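# Move the TB bottle from fridge bin to bench

## Task

Check the two bottles in the refrigerator's bin. If one carries the letters TB, lift it out and set it upright on the bench, leave the other bottle upright in the refrigerator, and close the refrigerator door. If neither bottle says TB, take nothing out, close the door, then press the CALL key on the operator panel until it latches down. A wrong call is permanent.

## Robot and tools

Robot: two arms, left_arm and right_arm, each on its own carriage on one shared floor track. left_rail is always the carriage at larger y and carries left_arm; right_rail carries right_arm. Each arm base sits at x = 0, y = that carriage's position_m, z = 0.04 m, facing +x.

Scene frame (used in results): fixed to the table, table top at z = 0, +z up, +x the direction the arms face, +y to their left. The track runs along y at x = 0 with y = 0 at its centre; the table starts at x = 0.17 m. Positions are in metres, orientations as quaternions w,x,y,z, velocities in m/s and rad/s.

Gripper axes: fingers point along the gripper's +z, close along its y. end_effector_position is the point between the pads when shut; fingertips extend about 33 mm past it (about 9 mm when wide open). Gripping in the fingertip quarter of the pads gives a predictable squeeze; deeper toward the palm the fingers fold, and narrow parts may slip.

execute_actions: takes "actions", a list run in order, plus optional "cameras" (list of names, ["all"], or [] for none; an empty actions list returns all images by default). An action may hold "rows", "steps", "until" and rail commands.
- rows: up to 15 rows, each applied for one 1/30 s control step. Every row is one list of 18 numbers in [-1, 1] covering both arms: left dx, dy, dz, rx, ry, rz, left gripper position, force_limit, speed, then the same nine for the right arm. The six pose numbers are an offset, not a pose: measured from that arm's Hand target as it stood when the action began, in the Hand target's own axes, with 1.0 = 0.6 m or 180 degrees; rx, ry, rz form one rotation vector. All rows of an action count from that same start, so a repeated offset in a later action moves further. Sending six zeros re-requests the current Hand target. Ramp offsets up gradually (about +0.01 per row is 0.18 m/s) to avoid jerks.
- Gripper numbers are absolute commands, not offsets: position +1 open (140 mm), pads meet near -0.8, -1 closes until blocked. force_limit -1 to +1 (roughly 14 N to 58 N at slow close); speed -1 to +1 (about 30 to 250 mm/s); faster closes squeeze harder. Always resend the values you want kept, since 0 is itself a command.
- steps: 1 to 450, default 15, at least one per row; after the last row the arm keeps heading to that row's target.
- until: ends the action early when conditions on left_rail/right_rail fields hold, e.g. {"right_rail": {"position_status": ["!=", "moving"]}} or {"all": {"status": "ended"}}. Numbers need a comparison operator.
- Rails: {"left_rail": {"position_m": x}} with left_rail -0.8 to 1.5 m, right_rail -1.5 to 0.8 m (absolute track position); speed_m_s 0.01 to 1; acceleration_factor 0.1 to 1; {"stop": true} brakes. Any out-of-range value rejects the whole call. Keep carriages at least about 0.78 m apart. Let a carriage arrive before aiming its arm at a scene point, because row targets ride along with the carriage.

move: plans straight paths. "target" is one 18-number row or a list of up to 15 rows, in the same layout and scale as rows; every target is an offset from the Hand targets at the move's start, not from the previous target. "speed" in m/s (0.002 to 3.6, default 0.25), one value or one per target. "blend" in metres rounds corners in a list. "stop_force" (3 to 120 N, both arms) ends a path on felt contact along its direction; "zero" (with stop_force) chooses whether to re-zero first; "blocking": false returns early (not with stop_force), after which call wait or stop before new rows or moves. Paths do not avoid obstacles; keep paths away from an arm's own base. The result adds a move: line such as done, off_target, held, moving or fault, and limits like paced or held.

wait: seconds 0 to 10; arms hold their last commands. stop: brakes a running move (not the rails). zoom_image: camera plus region [x0, y0, x1, y1] in pixels, at most 504 each way, from the latest images. zero_wrist_force: arm name; subtracts the current wrist reading. finished_scene: ends the scene permanently.

Cameras: cam_high, cam_bench_left, cam_bench_mid, cam_bench_right (504x504), cam_left_wrist, cam_right_wrist (896x504). Use zoom to read bottle labels.

Results: per-arm end-effector pose and velocities, Hand target (the base for next offsets), Tool commands, object_status (0 moving, 1 blocked while opening, 2 blocked while closing = likely holding, 3 reached position or pads met), position_measured in counts (3 open, 230 pads touching), Joint positions (rail m, then six joints in rad), joint torques, wrist force/torque in the gripper's axes, rail position_m, position_status (moving, done, contact_stop, time_out, stopped, stopped_with_arm, stopped_for_other_arm, stopped_for_other_carriage) and position_answer (taken or not_taken). To tighten a grip, raise force_limit and change position slightly (-1 to -0.98).

Avoid: dropping or releasing parts in motion, toppling the other bottle, anything leaving the table (even onto the track or metal strip), fast impacts, pushing past firm contact (stiff arms fault at about 150 N or wrist torque near 14.5 N m, locking the arm 10 s), arms touching each other or a gripper closing on the other arm, large twist from turning stiff things like the door, and long stretched holds that overheat motors. Only press CALL if truly no bottle reads TB.

Each tool is called after "Emit:" as name([rows], argument=value, ...), one row to a line, values as JSON.

## Session

Emit:
execute_actions(actions=[])

Scene clock: 0.00 s.
left_arm: end_effector_position=(+0.3456, +1.3680, +0.5800) position_measured=3 object_status=3 end_effector_quat_wxyz=(+0.000, +0.000, +1.000, +0.000) | right_arm: end_effector_position=(+0.3456, -1.2547, +0.5800) position_measured=3 object_status=3 end_effector_quat_wxyz=(+0.000, +0.000, +1.000, +0.000)
Joint positions: left_arm=[1.341 -0.316 -1.725 0.971 -0.816 -1.571 -0.316] | right_arm=[-1.282 -0.316 -1.725 0.971 -0.816 -1.571 -0.316]
Joint velocities: within noise
Joint torques (N m): no reading
Wrist force (N): no reading
Wrist torque (N m): no reading
Wrist force, peak (N): no reading
Hand target: left_arm +0.3456, +1.3680, +0.5800; +0.000, +0.000, +1.000, +0.000 | right_arm +0.3456, -1.2547, +0.5800; +0.000, +0.000, +1.000, +0.000
Tool commands: left_gripper/position=+1.0 left_gripper/force_limit=+1.0 left_gripper/speed=+1.0 right_gripper/position=+1.0 right_gripper/force_limit=+1.0 right_gripper/speed=+1.0
left_rail: position_m=1.341 position_status=done
right_rail: position_m=-1.282 position_status=done

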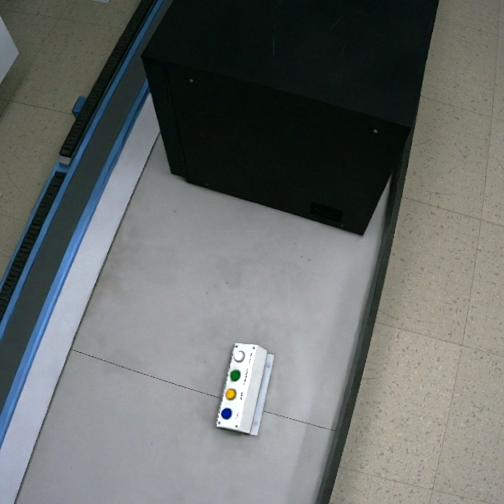

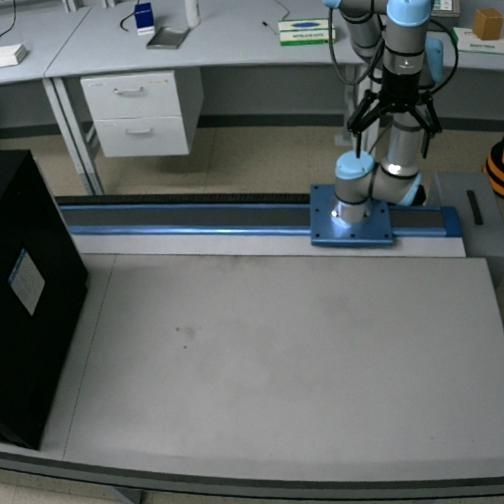

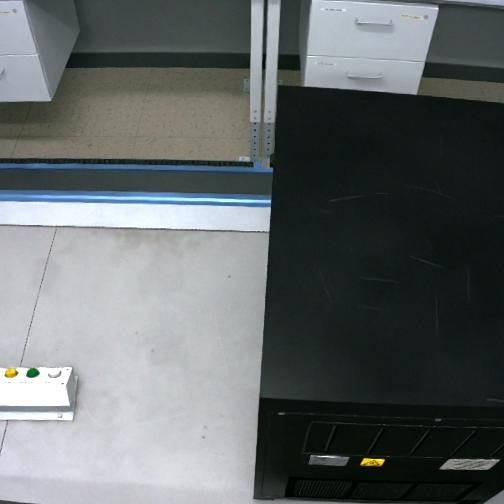

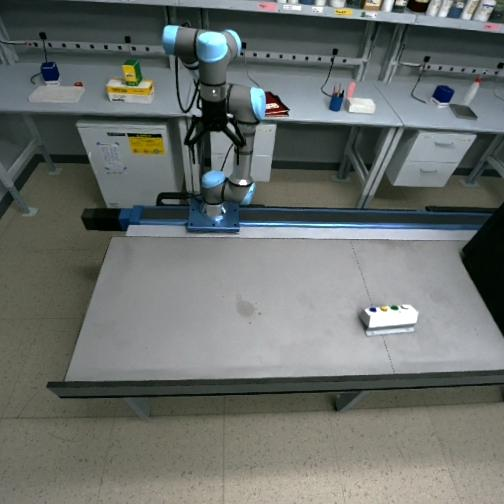

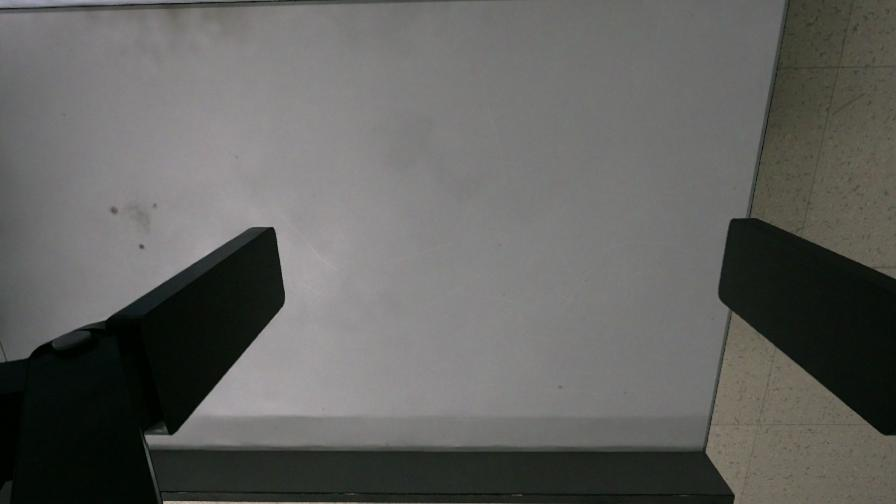

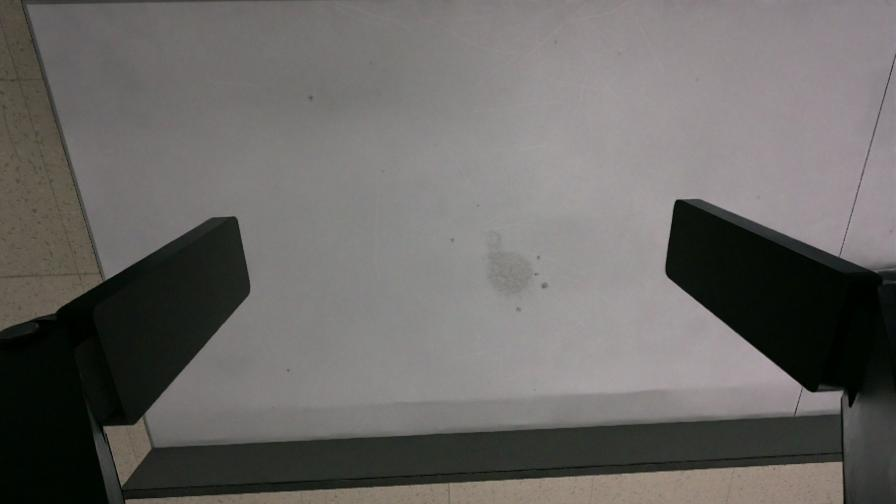

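Emit:
zoom_image(camera="cam_high", region=[130, 0, 450, 250])

Emit:
zoom_image(camera="cam_bench_mid", region=[220, 60, 504, 504])

Emit:
zoom_image(camera="cam_bench_left", region=[0, 140, 150, 460])

Emit:
zoom_image(camera="cam_bench_right", region=[340, 180, 504, 400])

Emit:
zoom_image(camera="cam_high", region=[200, 330, 290, 450])

Scaled by 1.575 from the camera's 504x504 image, which has a finer 720x720 frame.

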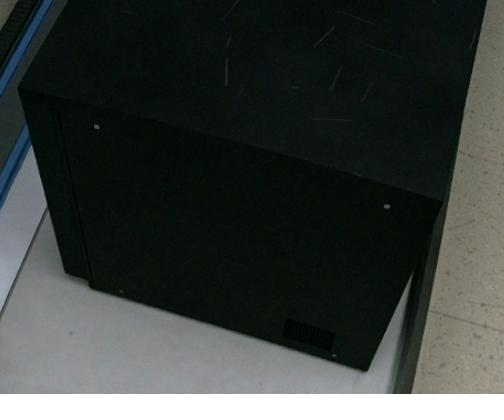

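Scaled by 1.135 from the camera's 504x504 image, which has a finer 720x720 frame.

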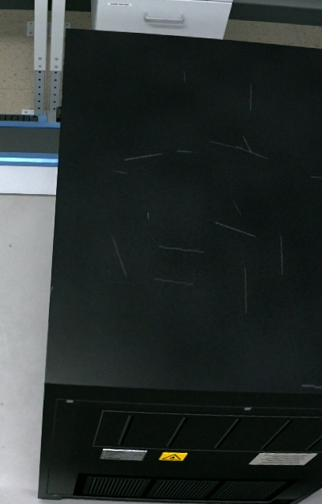

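Scaled by 1.575 from the camera's 504x504 image, which has a finer 720x720 frame.

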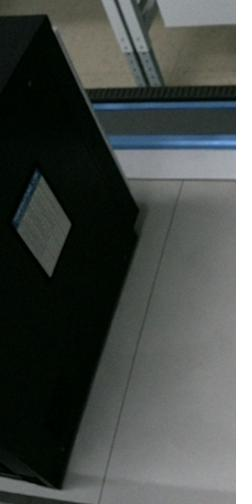

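Scaled by 2.291 from the camera's 504x504 image, which has a finer 720x720 frame.

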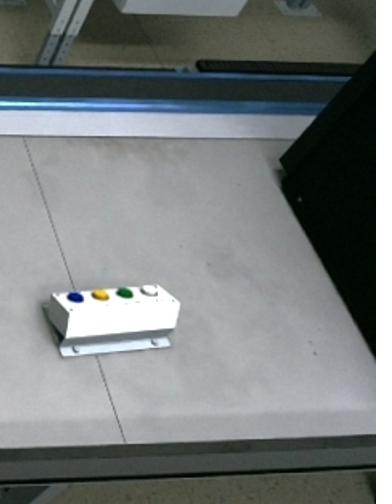

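Scaled by 4.200 from the camera's 504x504 image, which has a finer 720x720 frame.

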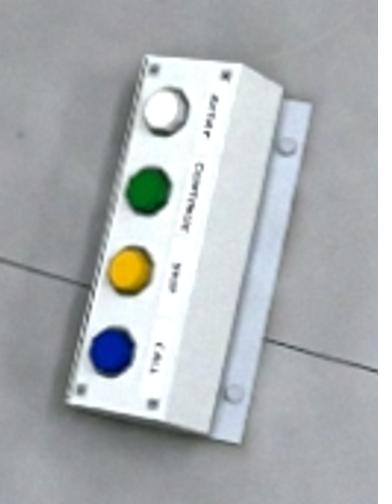

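Emit:
move([
  [0,0,0,0,0,0,1,1,1,0.2,0.4,0.05,-0.1,-0.236,-0.1,1,1,1],
  [0,0,0,0,0,0,1,1,1,0.826,0.617,0.133,-0.195,-0.472,-0.195,1,1,1],
], blend=0.05, speed=0.4)

Emit:
execute_actions([
  {"right_rail":{"position_m":-0.7,"acceleration_factor":0.6,"speed_m_s":0.6},"left_rail":{"acceleration_factor":0.6,"speed_m_s":0.6},"steps":150,"until":{"right_rail":{"position_status":["!=","moving"]}}},
], cameras=["cam_right_wrist","cam_high","cam_bench_right"])

Scene clock: 27.10 s.
left_arm: end_effector_position=(+0.3456, +1.3680, +0.5800) position_measured=3 object_status=3 end_effector_quat_wxyz=(+0.000, +0.000, +1.000, +0.000) | right_arm: end_effector_position=(-0.1499, -0.8845, +0.5002) position_measured=3 object_status=3 end_effector_quat_wxyz=(+0.654, -0.270, +0.654, +0.270)
Joint positions: left_arm=[1.341 -0.316 -1.725 0.971 -0.816 -1.571 -0.316] | right_arm=[-1.282 -0.117 -3.616 2.018 -1.544 -0.67 0]
Joint torques (N m): left_arm=[0.85 -12.88 -17.78 -3.12 0.12 -0.06] | right_arm=[-9.16 30.73 -8.89 -5.1 2.69 2.08]
Wrist force (N): left_arm=[-0.2 0.1 -0.2] | right_arm=[-6.7 0.4 0.9]
Wrist torque (N m): left_arm=[0.02 0.04 0.00] | right_arm=[0.54 1.05 0.44]
Wrist force, peak (N): left_arm=[0.2 0.7 -0.2] | right_arm=[-7.0 0.5 0.9]
Hand target: left_arm +0.3456, +1.3680, +0.5800; +0.000, +0.000, +1.000, +0.000 | right_arm -0.1500, -0.8845, +0.5002; +0.654, -0.270, +0.653, +0.270
Off the commanded pose: left_arm 0.000 m, 0 deg | right_arm 0.000 m, 0 deg.
left_rail: position_m=1.341 position_status=done
right_rail: position_m=-1.282 position_status=done
shoulder posture changed (right arm): the wrist came as close to joint 2's axis as it can, and the arm is now in the other of its two shoulder postures.
move: done

Scene clock: 29.13 s.
left_arm: end_effector_position=(+0.3456, +1.3680, +0.5800) position_measured=3 object_status=3 end_effector_quat_wxyz=(+0.000, +0.000, +1.000, +0.000) | right_arm: end_effector_position=(-0.1500, -0.3026, +0.5002) position_measured=3 object_status=3 end_effector_quat_wxyz=(+0.654, -0.270, +0.653, +0.270)
Joint positions: left_arm=[1.341 -0.316 -1.725 0.971 -0.816 -1.571 -0.316] | right_arm=[-0.7 -0.117 -3.616 2.018 -1.544 -0.67 0]
Joint torques (N m): left_arm=[0.93 -12.35 -17.69 -3.19 0.01 0.26] | right_arm=[6.12 32.61 -5.47 -4.32 1.65 2.2]
Wrist force (N): left_arm=[0.2 0.0 -0.2] | right_arm=[-6.9 0.3 1.0]
Wrist torque (N m): left_arm=[-0.01 -0.04 0.00] | right_arm=[0.50 1.08 0.44]
Wrist force, peak (N): left_arm=[0.4 0.2 -0.6] | right_arm=[-7.1 1.4 1.6]
Hand target: left_arm +0.3456, +1.3680, +0.5800; +0.000, +0.000, +1.000, +0.000 | right_arm -0.1500, -0.3026, +0.5002; +0.654, -0.270, +0.653, +0.270
Tool commands: left_gripper/position=+1.0 left_gripper/force_limit=+1.0 left_gripper/speed=+1.0 right_gripper/position=+1.0 right_gripper/force_limit=+1.0 right_gripper/speed=+1.0
Off the commanded pose: left_arm 0.000 m, 0 deg | right_arm 0.000 m, 0 deg.
left_rail: position_m=1.341 speed_m_s=0.60 position_status=done
right_rail: position_m=-0.700 speed_m_s=0.60 position_status=done
Images, in order (width x height): cam_high 504x504, cam_bench_right 504x504, cam_right_wrist 896x504.

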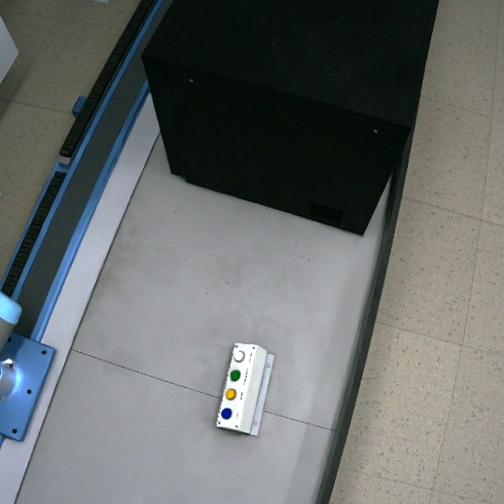

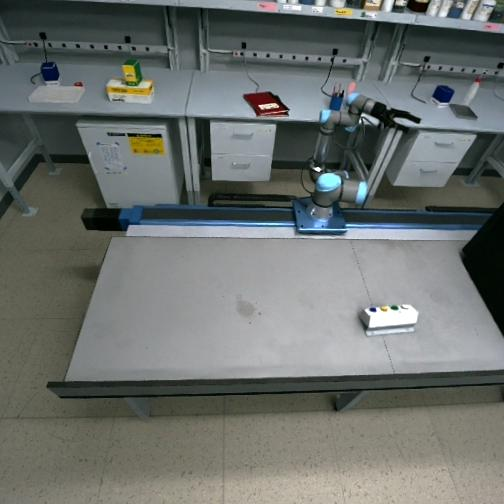

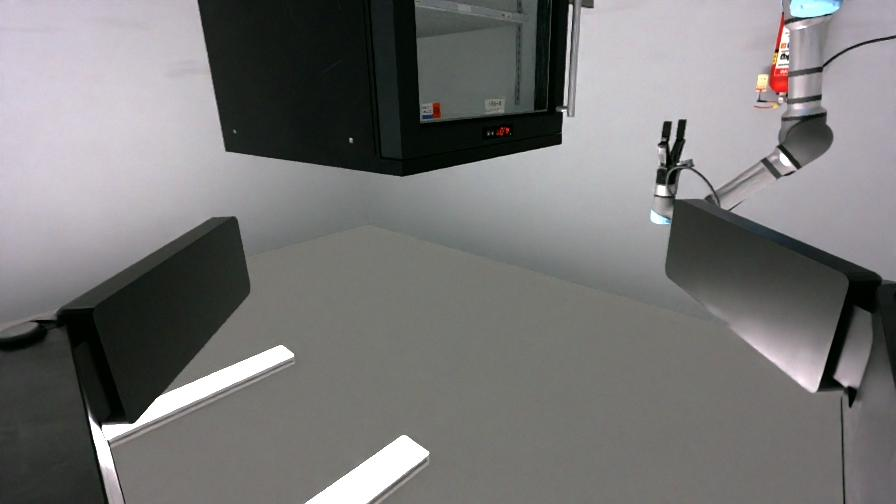

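Emit:
execute_actions([
  {"right_rail":{"position_m":-0.4},"steps":150,"until":{"right_rail":{"position_status":["!=","moving"]}}},
])

Emit:
move(target=[0,0,0,0,0,0,1,1,1,0.3,0.0,-0.08,0.06,0,0,1,1,1], cameras=["cam_right_wrist","cam_high"])

Emit:
zoom_image(camera="cam_right_wrist", region=[150, 0, 650, 300])

Scene clock: 34.97 s.
left_arm: end_effector_position=(+0.3456, +1.3680, +0.5800) position_measured=3 object_status=3 end_effector_quat_wxyz=(+0.000, +0.000, +1.000, +0.000) | right_arm: end_effector_position=(-0.1500, -0.0026, +0.5002) position_measured=3 object_status=3 end_effector_quat_wxyz=(+0.654, -0.270, +0.653, +0.270)
Joint positions: left_arm=[1.341 -0.316 -1.725 0.971 -0.816 -1.571 -0.316] | right_arm=[-0.4 -0.117 -3.616 2.018 -1.544 -0.67 0]
Joint torques (N m): left_arm=[2.12 -11.59 -19.19 -3.03 0.11 0.15] | right_arm=[-5.31 38.4 5.55 -1.96 -2.1 1.71]
Wrist force (N): left_arm=[-0.1 0.0 0.1] | right_arm=[-6.8 0.2 1.0]
Wrist torque (N m): left_arm=[0.01 0.03 0.00] | right_arm=[0.49 1.06 0.44]
Wrist force, peak (N): left_arm=[0.4 0.0 -0.6] | right_arm=[-7.0 1.3 1.8]
Hand target: left_arm +0.3456, +1.3680, +0.5800; +0.000, +0.000, +1.000, +0.000 | right_arm -0.1500, -0.0026, +0.5002; +0.654, -0.270, +0.653, +0.270
Tool commands: left_gripper/position=+1.0 left_gripper/force_limit=+1.0 left_gripper/speed=+1.0 right_gripper/position=+1.0 right_gripper/force_limit=+1.0 right_gripper/speed=+1.0
Off the commanded pose: left_arm 0.000 m, 0 deg | right_arm 0.000 m, 0 deg.
left_rail: position_m=1.341 speed_m_s=0.60 position_status=done
right_rail: position_m=-0.400 speed_m_s=0.60 position_status=done

Scene clock: 35.97 s.
left_arm: end_effector_position=(+0.3456, +1.3680, +0.5800) position_measured=3 object_status=3 end_effector_quat_wxyz=(+0.000, +0.000, +1.000, +0.000) | right_arm: end_effector_position=(-0.1548, -0.0084, +0.4707) position_measured=3 object_status=3 end_effector_quat_wxyz=(+0.658, -0.259, +0.658, +0.259)
Joint positions: left_arm=[1.341 -0.316 -1.725 0.971 -0.816 -1.571 -0.316] | right_arm=[-0.4 -0.117 -3.692 2.023 -1.475 -0.702 0.001]
Joint torques (N m): left_arm=[1.67 -13.45 -18.45 -2.95 0.31 0.11] | right_arm=[6.35 44.98 -7.99 -4.6 2.31 -1.72]
Wrist force (N): left_arm=[0.1 0.2 -0.3] | right_arm=[-7.0 0.2 0.8]
Wrist torque (N m): left_arm=[0.04 -0.02 -0.01] | right_arm=[0.50 1.08 0.43]
Wrist force, peak (N): left_arm=[0.0 0.3 -0.5] | right_arm=[-8.6 -0.1 1.2]
Hand target: left_arm +0.3456, +1.3680, +0.5800; +0.000, +0.000, +1.000, +0.000 | right_arm -0.1548, -0.0084, +0.4708; +0.658, -0.259, +0.658, +0.260 (not the last commanded pose)
Off the commanded pose: left_arm 0.000 m, 0 deg | right_arm 0.156 m, 9 deg.
left_rail: position_m=1.341 speed_m_s=0.60 position_status=done
right_rail: position_m=-0.400 speed_m_s=0.60 position_status=done
move: held (right_arm; a check stopped the path); limits=held
pose unreachable (right arm): on one or more control steps of this call, first in action 0 (counted from 0), this arm could not follow its commanded pose, so it was not sent that pose on those steps. It may still have moved: this result reports where it is.
cause: moving toward the commanded pose would bring two parts of the arm too close to each other.
Images, in order (width x height): cam_high 504x504, cam_right_wrist 896x504.

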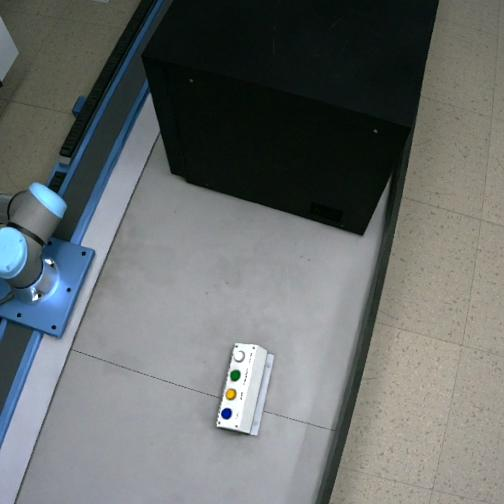

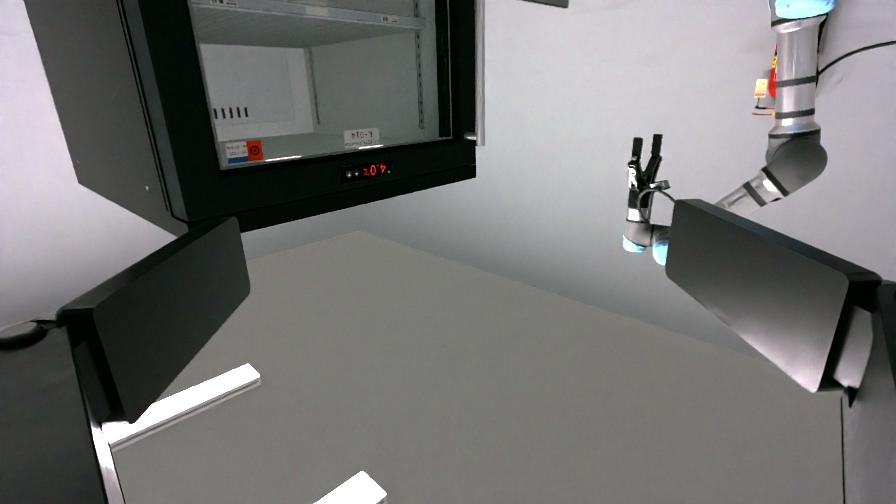

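Scaled by 1.008 from the camera's 896x504 image, which has a finer 1280x720 frame.

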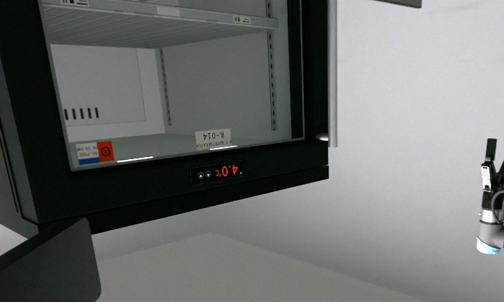

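Emit:
move([
  [0,-0.628,0.133,0.08,-0.24,0.08,1,1,1,0,0,0,0,0,0,1,1,1],
  [0.66,-0.878,0.333,0.16,-0.481,0.16,1,1,1,0,0,0,0,0,0,1,1,1],
], blend=0.05, speed=0.4)

Emit:
execute_actions([
  {"right_rail":{"position_m":-1.2},"left_rail":{"position_m":1.2},"steps":150,"until":{"all":{"status":"ended"}}},
], cameras=["cam_left_wrist","cam_bench_left"])

Scene clock: 49.07 s.
left_arm: end_effector_position=(-0.0504, +0.8412, +0.3802) position_measured=3 object_status=3 end_effector_quat_wxyz=(+0.671, +0.223, +0.671, -0.223) | right_arm: end_effector_position=(-0.1548, -0.0084, +0.4708) position_measured=3 object_status=3 end_effector_quat_wxyz=(+0.658, -0.259, +0.658, +0.260)
Joint positions: left_arm=[1.341 -2.647 -1.458 1.836 -0.38 -0.434 -3.14] | right_arm=[-0.4 -0.117 -3.691 2.023 -1.475 -0.702 0.001]
Joint torques (N m): left_arm=[15.68 -17.09 -31.89 2.8 -1.72 -2.88] | right_arm=[7.27 44.67 -6.82 -4.96 2.48 1.44]
Wrist force (N): left_arm=[-0.9 -0.4 0.9] | right_arm=[-7.3 0.2 0.7]
Wrist torque (N m): left_arm=[-0.21 -0.35 -0.07] | right_arm=[0.51 1.14 0.43]
Wrist force, peak (N): left_arm=[-0.5 -4.8 -0.8] | right_arm=[-7.3 0.4 1.1]
Hand target: left_arm -0.0504, +0.8412, +0.3802; +0.671, +0.223, +0.671, -0.223 | right_arm -0.1548, -0.0084, +0.4708; +0.658, -0.259, +0.658, +0.260
Off the commanded pose: left_arm 0.000 m, 0 deg | right_arm 0.000 m, 0 deg.
left_rail: position_m=1.341 speed_m_s=0.60 position_status=done
right_rail: position_m=-0.400 speed_m_s=0.60 position_status=done
move: done

Scene clock: 51.47 s.
left_arm: end_effector_position=(-0.0504, +0.7004, +0.3802) position_measured=3 object_status=3 end_effector_quat_wxyz=(+0.671, +0.223, +0.671, -0.223) | right_arm: end_effector_position=(-0.1548, -0.8084, +0.4708) position_measured=3 object_status=3 end_effector_quat_wxyz=(+0.658, -0.259, +0.658, +0.260)
Joint positions: left_arm=[1.2 -2.646 -1.458 1.836 -0.379 -0.434 -3.141] | right_arm=[-1.2 -0.117 -3.691 2.023 -1.475 -0.702 0.001]
Joint torques (N m): left_arm=[1.79 -33.83 -23.61 2.69 -1.78 -2.96] | right_arm=[-6.38 43.22 -6.19 -4.27 2.28 1.51]
Wrist force (N): left_arm=[-0.9 -0.8 0.8] | right_arm=[-7.2 0.4 0.9]
Wrist torque (N m): left_arm=[-0.29 -0.34 -0.06] | right_arm=[0.55 1.12 0.43]
Wrist force, peak (N): left_arm=[-0.7 -1.9 1.4] | right_arm=[-7.4 1.1 1.5]
Hand target: left_arm -0.0504, +0.7004, +0.3802; +0.671, +0.223, +0.671, -0.223 | right_arm -0.1548, -0.8084, +0.4708; +0.658, -0.259, +0.658, +0.260
Tool commands: left_gripper/position=+1.0 left_gripper/force_limit=+1.0 left_gripper/speed=+1.0 right_gripper/position=+1.0 right_gripper/force_limit=+1.0 right_gripper/speed=+1.0
Off the commanded pose: left_arm 0.000 m, 0 deg | right_arm 0.000 m, 0 deg.
left_rail: position_m=1.200 speed_m_s=0.60 position_status=done
right_rail: position_m=-1.200 speed_m_s=0.60 position_status=done
Images, in order (width x height): cam_bench_left 504x504, cam_left_wrist 896x504.

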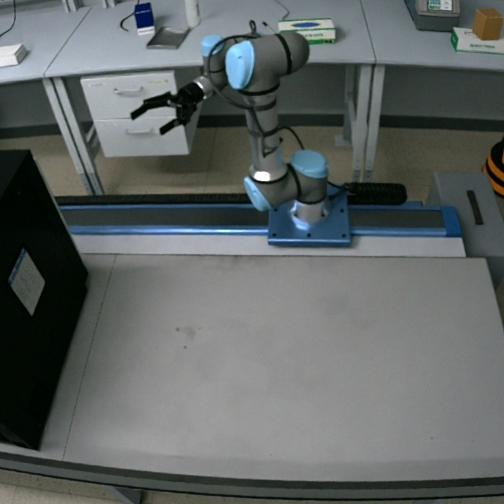

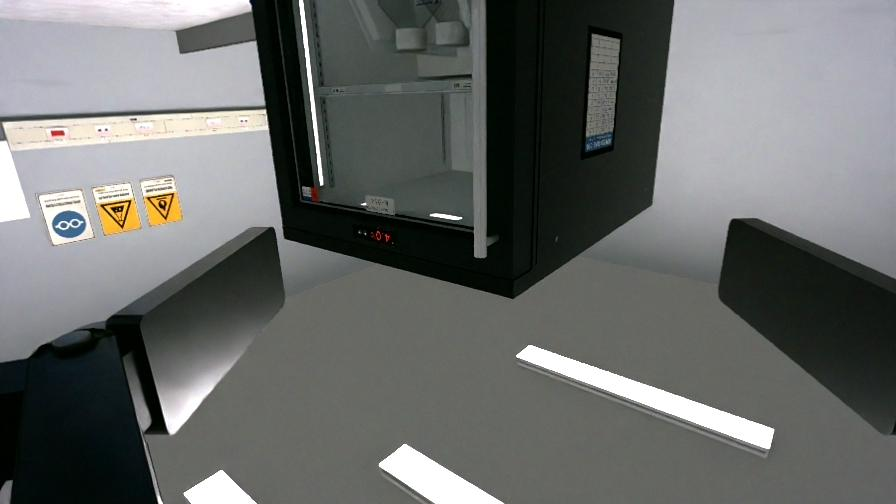

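Emit:
move(target=[0.217,0,0,0,0,0,1,1,1,0,0,0,0,0,0,1,1,1], cameras=["cam_left_wrist"])

Emit:
zoom_image(camera="cam_left_wrist", region=[230, 0, 670, 340])

Scene clock: 56.40 s.
left_arm: end_effector_position=(-0.0505, +0.7005, +0.2501) position_measured=3 object_status=3 end_effector_quat_wxyz=(+0.671, +0.223, +0.671, -0.223) | right_arm: end_effector_position=(-0.1548, -0.8084, +0.4708) position_measured=3 object_status=3 end_effector_quat_wxyz=(+0.658, -0.259, +0.658, +0.260)
Joint positions: left_arm=[1.2 -2.647 -1.287 2.013 -0.728 -0.434 -3.141] | right_arm=[-1.2 -0.117 -3.691 2.023 -1.475 -0.702 0.001]
Joint torques (N m): left_arm=[-7.83 -20.86 -2.39 -0.56 1.82 2.49] | right_arm=[-9.18 39.8 -5.03 -2.96 2.29 1.33]
Wrist force (N): left_arm=[-0.5 -0.7 0.9] | right_arm=[-7.0 0.2 0.7]
Wrist torque (N m): left_arm=[-0.25 -0.42 -0.07] | right_arm=[0.50 1.07 0.43]
Wrist force, peak (N): left_arm=[-2.5 -0.9 0.9] | right_arm=[-7.3 0.3 0.7]
Hand target: left_arm -0.0505, +0.7005, +0.2500; +0.671, +0.223, +0.671, -0.223 | right_arm -0.1548, -0.8084, +0.4708; +0.658, -0.259, +0.658, +0.260
Off the commanded pose: left_arm 0.000 m, 0 deg | right_arm 0.000 m, 0 deg.
left_rail: position_m=1.200 speed_m_s=0.60 position_status=done
right_rail: position_m=-1.200 speed_m_s=0.60 position_status=done
move: done
Images, in order (width x height): cam_left_wrist 896x504.

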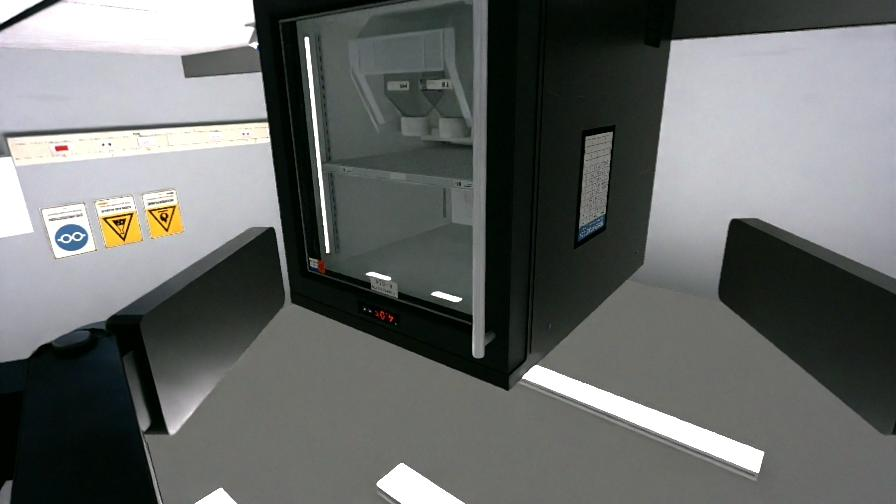

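Scaled by 1.145 from the camera's 896x504 image, which has a finer 1280x720 frame.

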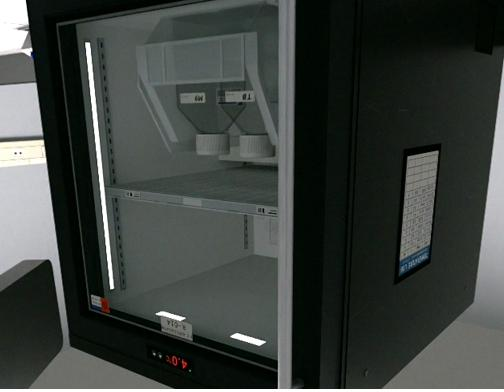

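Emit:
zoom_image(camera="cam_left_wrist", region=[340, 20, 480, 150])

Scaled by 3.600 from the camera's 896x504 image, which has a finer 1280x720 frame.

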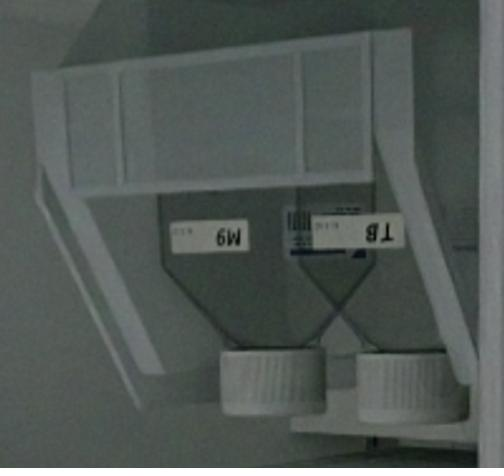

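Emit:
move(target=[0,0,0.2,0,0,0,1,1,1,0,0,0,0,0,0,1,1,1], cameras=["cam_left_wrist"])

Scene clock: 64.00 s.
left_arm: end_effector_position=(+0.0456, +0.6287, +0.2499) position_measured=3 object_status=3 end_effector_quat_wxyz=(+0.671, +0.223, +0.671, -0.223) | right_arm: end_effector_position=(-0.1548, -0.8084, +0.4708) position_measured=3 object_status=3 end_effector_quat_wxyz=(+0.658, -0.259, +0.658, +0.260)
Joint positions: left_arm=[1.2 -2.368 -1.283 2.008 -0.729 -0.156 -3.138] | right_arm=[-1.2 -0.117 -3.691 2.023 -1.475 -0.702 0.001]
Joint torques (N m): left_arm=[15.35 -21.06 -27.71 1.76 2.16 -2.14] | right_arm=[-7.85 34.36 -3.67 -0.88 2.21 1.21]
Wrist force (N): left_arm=[-0.6 -0.7 0.8] | right_arm=[-7.1 0.2 0.8]
Wrist torque (N m): left_arm=[-0.23 -0.40 -0.06] | right_arm=[0.50 1.09 0.43]
Wrist force, peak (N): left_arm=[-1.1 -0.5 2.5] | right_arm=[-7.3 0.3 0.9]
Hand target: left_arm +0.0456, +0.6286, +0.2499; +0.671, +0.223, +0.671, -0.223 | right_arm -0.1548, -0.8084, +0.4708; +0.658, -0.259, +0.658, +0.260
Off the commanded pose: left_arm 0.000 m, 0 deg | right_arm 0.000 m, 0 deg.
left_rail: position_m=1.200 speed_m_s=0.60 position_status=done
right_rail: position_m=-1.200 speed_m_s=0.60 position_status=done
move: done
Images, in order (width x height): cam_left_wrist 896x504.

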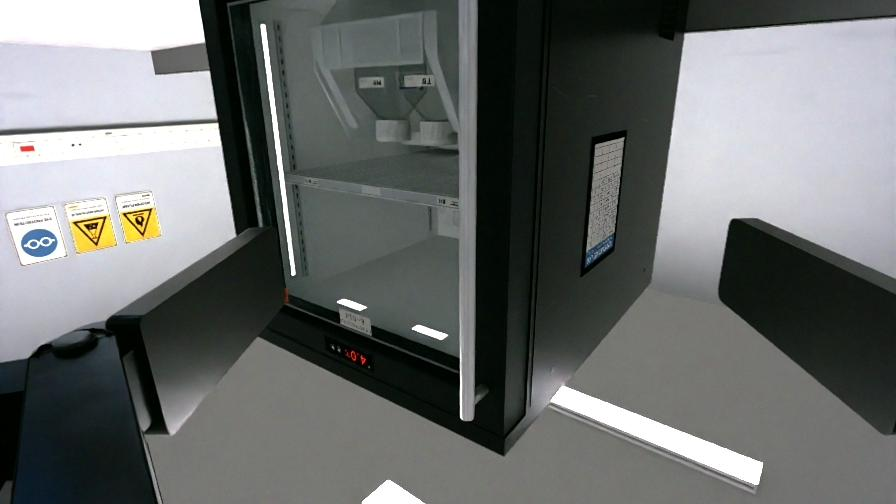

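Emit:
move(target=[-0.2,-0.207,0.33,-0.205,0,0,0.2,0,0,0,0,0,0,0,0,1,1,1], cameras=["cam_left_wrist","cam_high"])

Scene clock: 81.33 s.
left_arm: end_effector_position=(+0.1302, +0.4116, +0.3695) position_measured=104 object_status=3 end_effector_quat_wxyz=(+0.693, +0.021, +0.720, -0.021) | right_arm: end_effector_position=(-0.1548, -0.8084, +0.4708) position_measured=3 object_status=3 end_effector_quat_wxyz=(+0.658, -0.259, +0.658, +0.260)
Joint positions: left_arm=[1.2 -1.97 -0.364 0.035 0.216 -0.342 -3.036] | right_arm=[-1.2 -0.117 -3.691 2.023 -1.475 -0.702 0.001]
Joint torques (N m): left_arm=[-11.01 -54.43 -31.22 1.91 2.63 -2.78] | right_arm=[-7.69 32.56 -0.65 1.07 1.8 0.83]
Wrist force (N): left_arm=[-1.3 -0.8 -0.1] | right_arm=[-7.1 0.3 0.8]
Wrist torque (N m): left_arm=[-0.27 -0.18 -0.05] | right_arm=[0.53 1.10 0.43]
Wrist force, peak (N): left_arm=[-1.9 -1.5 1.3] | right_arm=[-7.3 0.3 0.8]
Hand target: left_arm +0.1299, +0.4105, +0.3699; +0.707, -0.001, +0.707, +0.001 | right_arm -0.1548, -0.8084, +0.4708; +0.658, -0.259, +0.658, +0.260
Off the commanded pose: left_arm 0.001 m, 4 deg | right_arm 0.000 m, 0 deg.
left_rail: position_m=1.200 speed_m_s=0.60 position_status=done
right_rail: position_m=-1.200 speed_m_s=0.60 position_status=done
elbow stopped short (left arm): the move would have taken joint 4 (elbow) straighter than the controller allows.
move: off_target (left_arm)
Images, in order (width x height): cam_high 504x504, cam_left_wrist 896x504.

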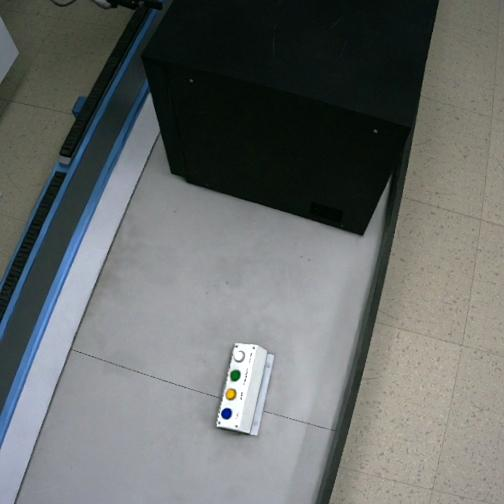

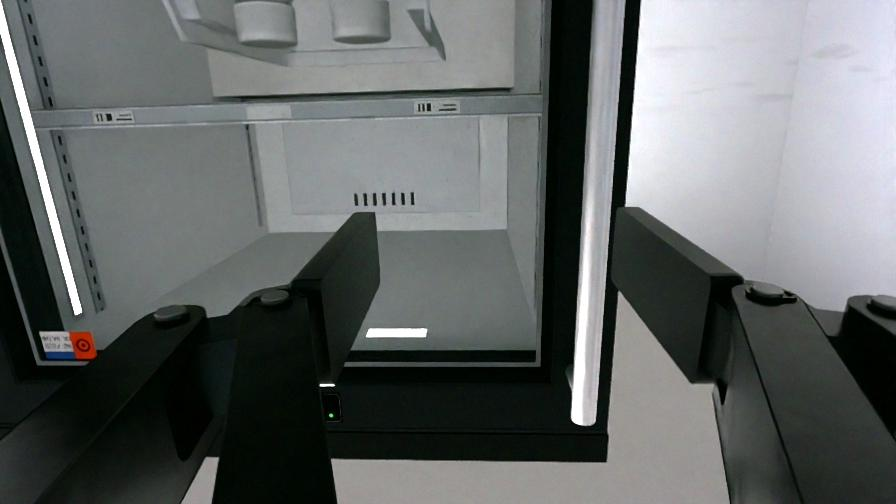

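Emit:
execute_actions([
  {"left_rail":{"position_m":1.15},"steps":100,"until":{"left_rail":{"position_status":["!=","moving"]}}},
])

Emit:
move(target=[0,0.18,0,0,0,0,0.2,0,0,0,0,0,0,0,0,1,1,1], cameras=["cam_left_wrist"])

Scene clock: 85.40 s.
left_arm: end_effector_position=(+0.1302, +0.3615, +0.3695) position_measured=104 object_status=3 end_effector_quat_wxyz=(+0.694, +0.021, +0.720, -0.021) | right_arm: end_effector_position=(-0.1548, -0.8084, +0.4708) position_measured=3 object_status=3 end_effector_quat_wxyz=(+0.658, -0.259, +0.658, +0.260)
Joint positions: left_arm=[1.15 -1.97 -0.363 0.035 0.219 -0.341 -3.04] | right_arm=[-1.2 -0.117 -3.691 2.023 -1.475 -0.702 0.001]
Joint torques (N m): left_arm=[-9.26 -56.34 -30.2 2.31 2.35 -2.74] | right_arm=[-7.99 32.64 0.6 1.17 1.81 0.94]
Wrist force (N): left_arm=[-1.1 -0.6 0.4] | right_arm=[-7.1 0.3 0.8]
Wrist torque (N m): left_arm=[-0.22 -0.24 -0.05] | right_arm=[0.54 1.10 0.43]
Wrist force, peak (N): left_arm=[-1.5 -1.8 0.6] | right_arm=[-7.3 0.2 0.9]
Hand target: left_arm +0.1299, +0.3606, +0.3699; +0.707, -0.001, +0.707, +0.001 | right_arm -0.1548, -0.8084, +0.4708; +0.658, -0.259, +0.658, +0.260
Tool commands: left_gripper/position=+0.2 left_gripper/force_limit=+0.0 left_gripper/speed=+0.0 right_gripper/position=+1.0 right_gripper/force_limit=+1.0 right_gripper/speed=+1.0
Off the commanded pose: left_arm 0.001 m, 4 deg | right_arm 0.000 m, 0 deg.
left_rail: position_m=1.150 speed_m_s=0.60 position_status=done
right_rail: position_m=-1.200 speed_m_s=0.60 position_status=done
elbow stopped short (left arm): the move would have taken joint 4 (elbow) straighter than the controller allows.

Scene clock: 87.13 s.
left_arm: end_effector_position=(+0.1297, +0.4685, +0.3699) position_measured=104 object_status=3 end_effector_quat_wxyz=(+0.707, -0.001, +0.707, +0.001) | right_arm: end_effector_position=(-0.1548, -0.8084, +0.4708) position_measured=3 object_status=3 end_effector_quat_wxyz=(+0.658, -0.259, +0.658, +0.260)
Joint positions: left_arm=[1.15 -2.021 -0.78 0.861 -0.082 -0.452 -3.141] | right_arm=[-1.2 -0.117 -3.691 2.023 -1.475 -0.702 0.001]
Joint torques (N m): left_arm=[-10.4 -62.15 -7.98 -0.71 2.43 2.63] | right_arm=[-7.95 32.43 0.41 1.28 1.78 0.9]
Wrist force (N): left_arm=[-1.2 -0.5 0.7] | right_arm=[-7.1 0.4 0.7]
Wrist torque (N m): left_arm=[-0.20 -0.24 -0.19] | right_arm=[0.54 1.11 0.43]
Wrist force, peak (N): left_arm=[-1.1 -4.4 0.3] | right_arm=[-7.2 0.4 0.8]
Hand target: left_arm +0.1297, +0.4685, +0.3699; +0.707, -0.001, +0.707, +0.001 | right_arm -0.1548, -0.8084, +0.4708; +0.658, -0.259, +0.658, +0.260
Off the commanded pose: left_arm 0.000 m, 0 deg | right_arm 0.000 m, 0 deg.
left_rail: position_m=1.150 speed_m_s=0.60 position_status=done
right_rail: position_m=-1.200 speed_m_s=0.60 position_status=done
move: done
Images, in order (width x height): cam_left_wrist 896x504.

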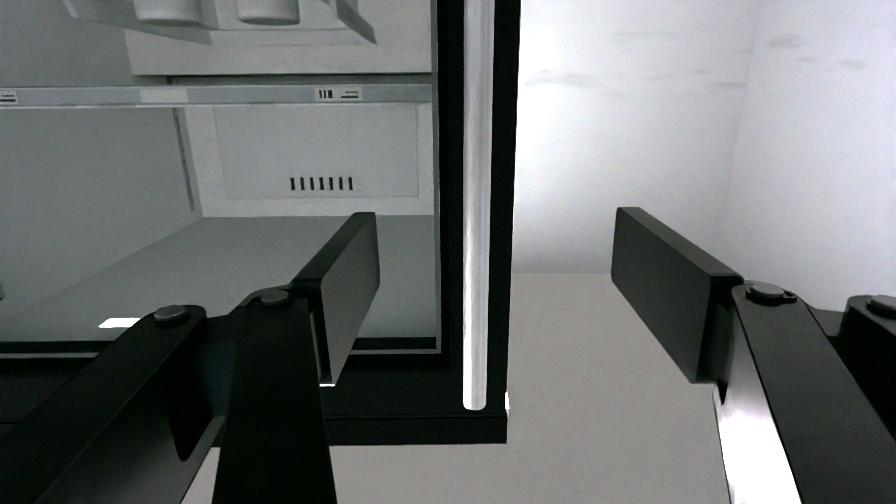

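Emit:
move(target=[0,-0.02,0.13,0,0,0,0.2,0,0,0,0,0,0,0,0,1,1,1], speed=0.1, stop_force=12, cameras=["cam_left_wrist"])

Scene clock: 90.77 s.
left_arm: end_effector_position=(+0.2077, +0.4567, +0.3698) position_measured=104 object_status=3 end_effector_quat_wxyz=(+0.707, -0.001, +0.707, +0.001) | right_arm: end_effector_position=(-0.1548, -0.8084, +0.4708) position_measured=3 object_status=3 end_effector_quat_wxyz=(+0.658, -0.259, +0.658, +0.260)
Joint positions: left_arm=[1.15 -1.91 -0.794 0.885 -0.093 -0.341 -3.14] | right_arm=[-1.2 -0.117 -3.691 2.023 -1.475 -0.702 0.001]
Joint torques (N m): left_arm=[14.45 -45.07 -34.32 2.71 2.31 2.45] | right_arm=[-8.02 32.84 2.15 1.24 1.69 0.82]
Wrist force (N): left_arm=[-1.0 -0.6 0.4] | right_arm=[-7.2 0.1 0.9]
Wrist torque (N m): left_arm=[-0.22 -0.27 -0.18] | right_arm=[0.48 1.12 0.43]
Wrist force, peak (N): left_arm=[-1.6 -0.8 0.5] | right_arm=[-7.3 0.3 0.8]
Hand target: left_arm +0.2077, +0.4567, +0.3698; +0.707, -0.001, +0.707, +0.001 | right_arm -0.1548, -0.8084, +0.4708; +0.658, -0.259, +0.658, +0.260
Off the commanded pose: left_arm 0.000 m, 0 deg | right_arm 0.000 m, 0 deg.
left_rail: position_m=1.150 speed_m_s=0.60 position_status=done
right_rail: position_m=-1.200 speed_m_s=0.60 position_status=done
move: done
Images, in order (width x height): cam_left_wrist 896x504.

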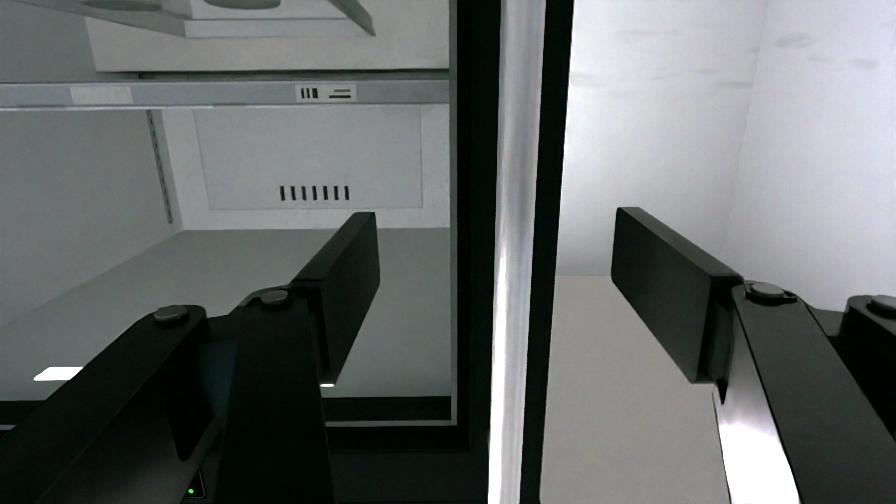

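Emit:
move(target=[0,0.012,0.05,0,0,0,0.2,0,0,0,0,0,0,0,0,1,1,1], speed=0.1)

Emit:
execute_actions([
  {"rows":[[0,0,0,0,0,0,-1,-1,-1,0,0,0,0,0,0,0,1,1]],"steps":90},
], cameras=["cam_left_wrist"])

Scene clock: 96.10 s.
left_arm: end_effector_position=(+0.2375, +0.4639, +0.3698) position_measured=104 object_status=3 end_effector_quat_wxyz=(+0.707, -0.001, +0.707, +0.001) | right_arm: end_effector_position=(-0.1548, -0.8084, +0.4708) position_measured=3 object_status=3 end_effector_quat_wxyz=(+0.658, -0.259, +0.658, +0.260)
Joint positions: left_arm=[1.15 -1.872 -0.827 0.943 -0.118 -0.303 -3.14] | right_arm=[-1.2 -0.117 -3.691 2.023 -1.475 -0.702 0.001]
Joint torques (N m): left_arm=[14.18 -61.21 -9.48 -0.69 2.62 2.79] | right_arm=[-7.53 33.12 3.12 1.37 1.7 0.67]
Wrist force (N): left_arm=[-1.0 -0.7 0.6] | right_arm=[-7.0 0.2 0.8]
Wrist torque (N m): left_arm=[-0.24 -0.26 -0.18] | right_arm=[0.51 1.07 0.43]
Wrist force, peak (N): left_arm=[-1.4 -0.5 1.1] | right_arm=[-7.3 0.2 0.9]
Hand target: left_arm +0.2377, +0.4640, +0.3698; +0.707, -0.001, +0.707, +0.001 | right_arm -0.1548, -0.8084, +0.4708; +0.658, -0.259, +0.658, +0.260
Off the commanded pose: left_arm 0.000 m, 0 deg | right_arm 0.000 m, 0 deg.
left_rail: position_m=1.150 speed_m_s=0.60 position_status=done
right_rail: position_m=-1.200 speed_m_s=0.60 position_status=done
move: done

Scene clock: 99.30 s.
left_arm: end_effector_position=(+0.2377, +0.4640, +0.3698) position_measured=208 object_status=2 end_effector_quat_wxyz=(+0.707, -0.001, +0.707, +0.001) | right_arm: end_effector_position=(-0.1548, -0.8084, +0.4708) position_measured=129 object_status=3 end_effector_quat_wxyz=(+0.658, -0.259, +0.658, +0.260)
Joint positions: left_arm=[1.15 -1.872 -0.827 0.943 -0.118 -0.303 -3.14] | right_arm=[-1.2 -0.117 -3.691 2.023 -1.475 -0.702 0.001]
Joint torques (N m): left_arm=[8.58 -55.28 -33.42 -0.91 8.87 1.24] | right_arm=[-7.46 33.08 5.2 1.25 1.47 0.71]
Wrist force (N): left_arm=[10.3 24.2 -8.7] | right_arm=[-7.2 0.2 0.7]
Wrist torque (N m): left_arm=[-0.58 -0.22 0.03] | right_arm=[0.50 1.18 0.43]
Wrist force, peak (N): left_arm=[10.4 24.3 -8.7] | right_arm=[-7.3 0.3 0.7]
Hand target: left_arm +0.2377, +0.4640, +0.3698; +0.707, -0.001, +0.707, +0.001 | right_arm -0.1548, -0.8084, +0.4708; +0.658, -0.259, +0.658, +0.260
Off the commanded pose: left_arm 0.000 m, 0 deg | right_arm 0.000 m, 0 deg.
left_rail: position_m=1.150 speed_m_s=0.60 position_status=done
right_rail: position_m=-1.200 speed_m_s=0.60 position_status=done
Images, in order (width x height): cam_left_wrist 896x504.

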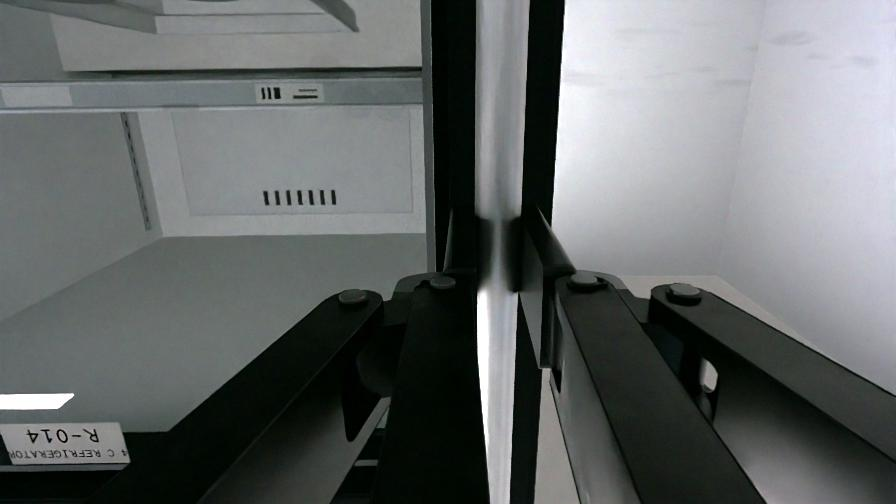

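Emit:
execute_actions([
  {"rows":[[0,0,0,0,0,0,-0.98,0,-1,0,0,0,0,0,0,0,1,1]],"steps":40},
])

Emit:
move([
  [0,-0.025,-0.134,-0.022,0,0,-0.98,0,-1,0,0,0,0,0,0,0,1,1],
  [0,-0.069,-0.263,-0.044,0,0,-0.98,0,-1,0,0,0,0,0,0,0,1,1],
  [0,-0.139,-0.402,-0.07,0,0,-0.98,0,-1,0,0,0,0,0,0,0,1,1],
], speed=0.08, blend=0.03, cameras=["cam_left_wrist","cam_high"])

Scene clock: 108.30 s.
left_arm: end_effector_position=(+0.2377, +0.4640, +0.3698) position_measured=210 object_status=2 end_effector_quat_wxyz=(+0.707, -0.001, +0.707, +0.001) | right_arm: end_effector_position=(-0.1548, -0.8084, +0.4708) position_measured=129 object_status=3 end_effector_quat_wxyz=(+0.658, -0.259, +0.658, +0.260)
Joint positions: left_arm=[1.15 -1.872 -0.827 0.943 -0.118 -0.303 -3.14] | right_arm=[-1.2 -0.117 -3.691 2.023 -1.475 -0.702 0.001]
Joint torques (N m): left_arm=[-8.39 -49.24 -40.91 -0.77 12.51 -2.48] | right_arm=[-6.32 34.82 6.04 1.04 1.36 0.54]
Wrist force (N): left_arm=[11.4 25.7 -10.3] | right_arm=[-6.9 0.2 0.9]
Wrist torque (N m): left_arm=[-0.67 -0.24 0.05] | right_arm=[0.51 1.12 0.43]
Wrist force, peak (N): left_arm=[11.4 25.9 -10.5] | right_arm=[-7.3 0.2 0.6]
Hand target: left_arm +0.2377, +0.4640, +0.3698; +0.707, -0.001, +0.707, +0.001 | right_arm -0.1548, -0.8084, +0.4708; +0.658, -0.259, +0.658, +0.260
Off the commanded pose: left_arm 0.000 m, 0 deg | right_arm 0.000 m, 0 deg.
left_rail: position_m=1.150 speed_m_s=0.60 position_status=done
right_rail: position_m=-1.200 speed_m_s=0.60 position_status=done

Scene clock: 112.30 s.
left_arm: end_effector_position=(-0.0028, +0.3812, +0.3695) position_measured=210 object_status=2 end_effector_quat_wxyz=(+0.663, +0.034, +0.747, -0.044) | right_arm: end_effector_position=(-0.1548, -0.8084, +0.4708) position_measured=129 object_status=3 end_effector_quat_wxyz=(+0.658, -0.259, +0.658, +0.260)
Joint positions: left_arm=[1.15 -2.138 -0.392 0.035 0.095 -0.47 -2.926] | right_arm=[-1.2 -0.117 -3.691 2.023 -1.475 -0.702 0.001]
Joint torques (N m): left_arm=[-16.59 -73.35 -34.3 -0.91 -5.35 2.41] | right_arm=[-7.1 33.49 7.47 1.19 1.39 0.34]
Wrist force (N): left_arm=[-1.0 -9.3 9.0] | right_arm=[-7.1 0.3 0.8]
Wrist torque (N m): left_arm=[0.05 -0.65 0.23] | right_arm=[0.53 1.16 0.43]
Wrist force, peak (N): left_arm=[20.2 40.2 -3.4] | right_arm=[-7.3 0.3 1.1]
Hand target: left_arm -0.0033, +0.3801, +0.3699; +0.703, -0.078, +0.703, +0.078 | right_arm -0.1548, -0.8084, +0.4708; +0.658, -0.259, +0.658, +0.260
Off the commanded pose: left_arm 0.001 m, 20 deg | right_arm 0.000 m, 0 deg.
left_rail: position_m=1.150 speed_m_s=0.60 position_status=done
right_rail: position_m=-1.200 speed_m_s=0.60 position_status=done
elbow stopped short (left arm): the move would have taken joint 4 (elbow) straighter than the controller allows.
move: off_target (left_arm)
Images, in order (width x height): cam_high 504x504, cam_left_wrist 896x504.

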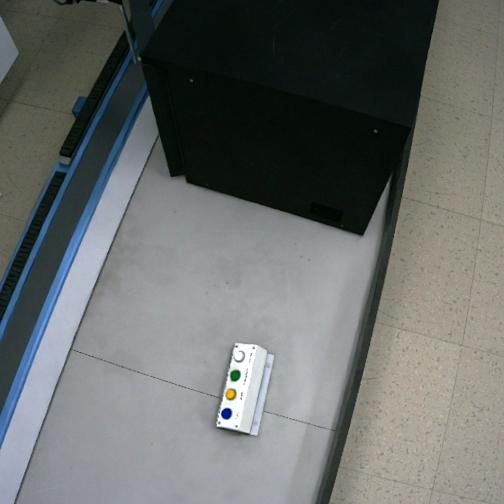

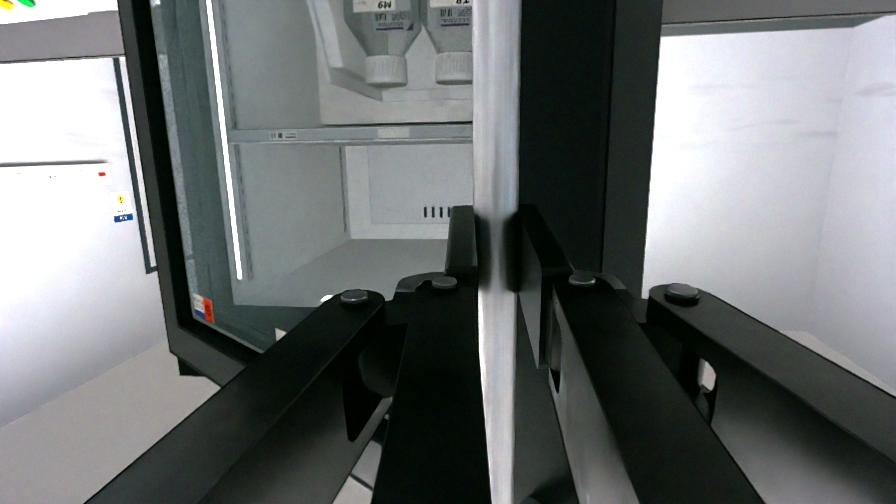

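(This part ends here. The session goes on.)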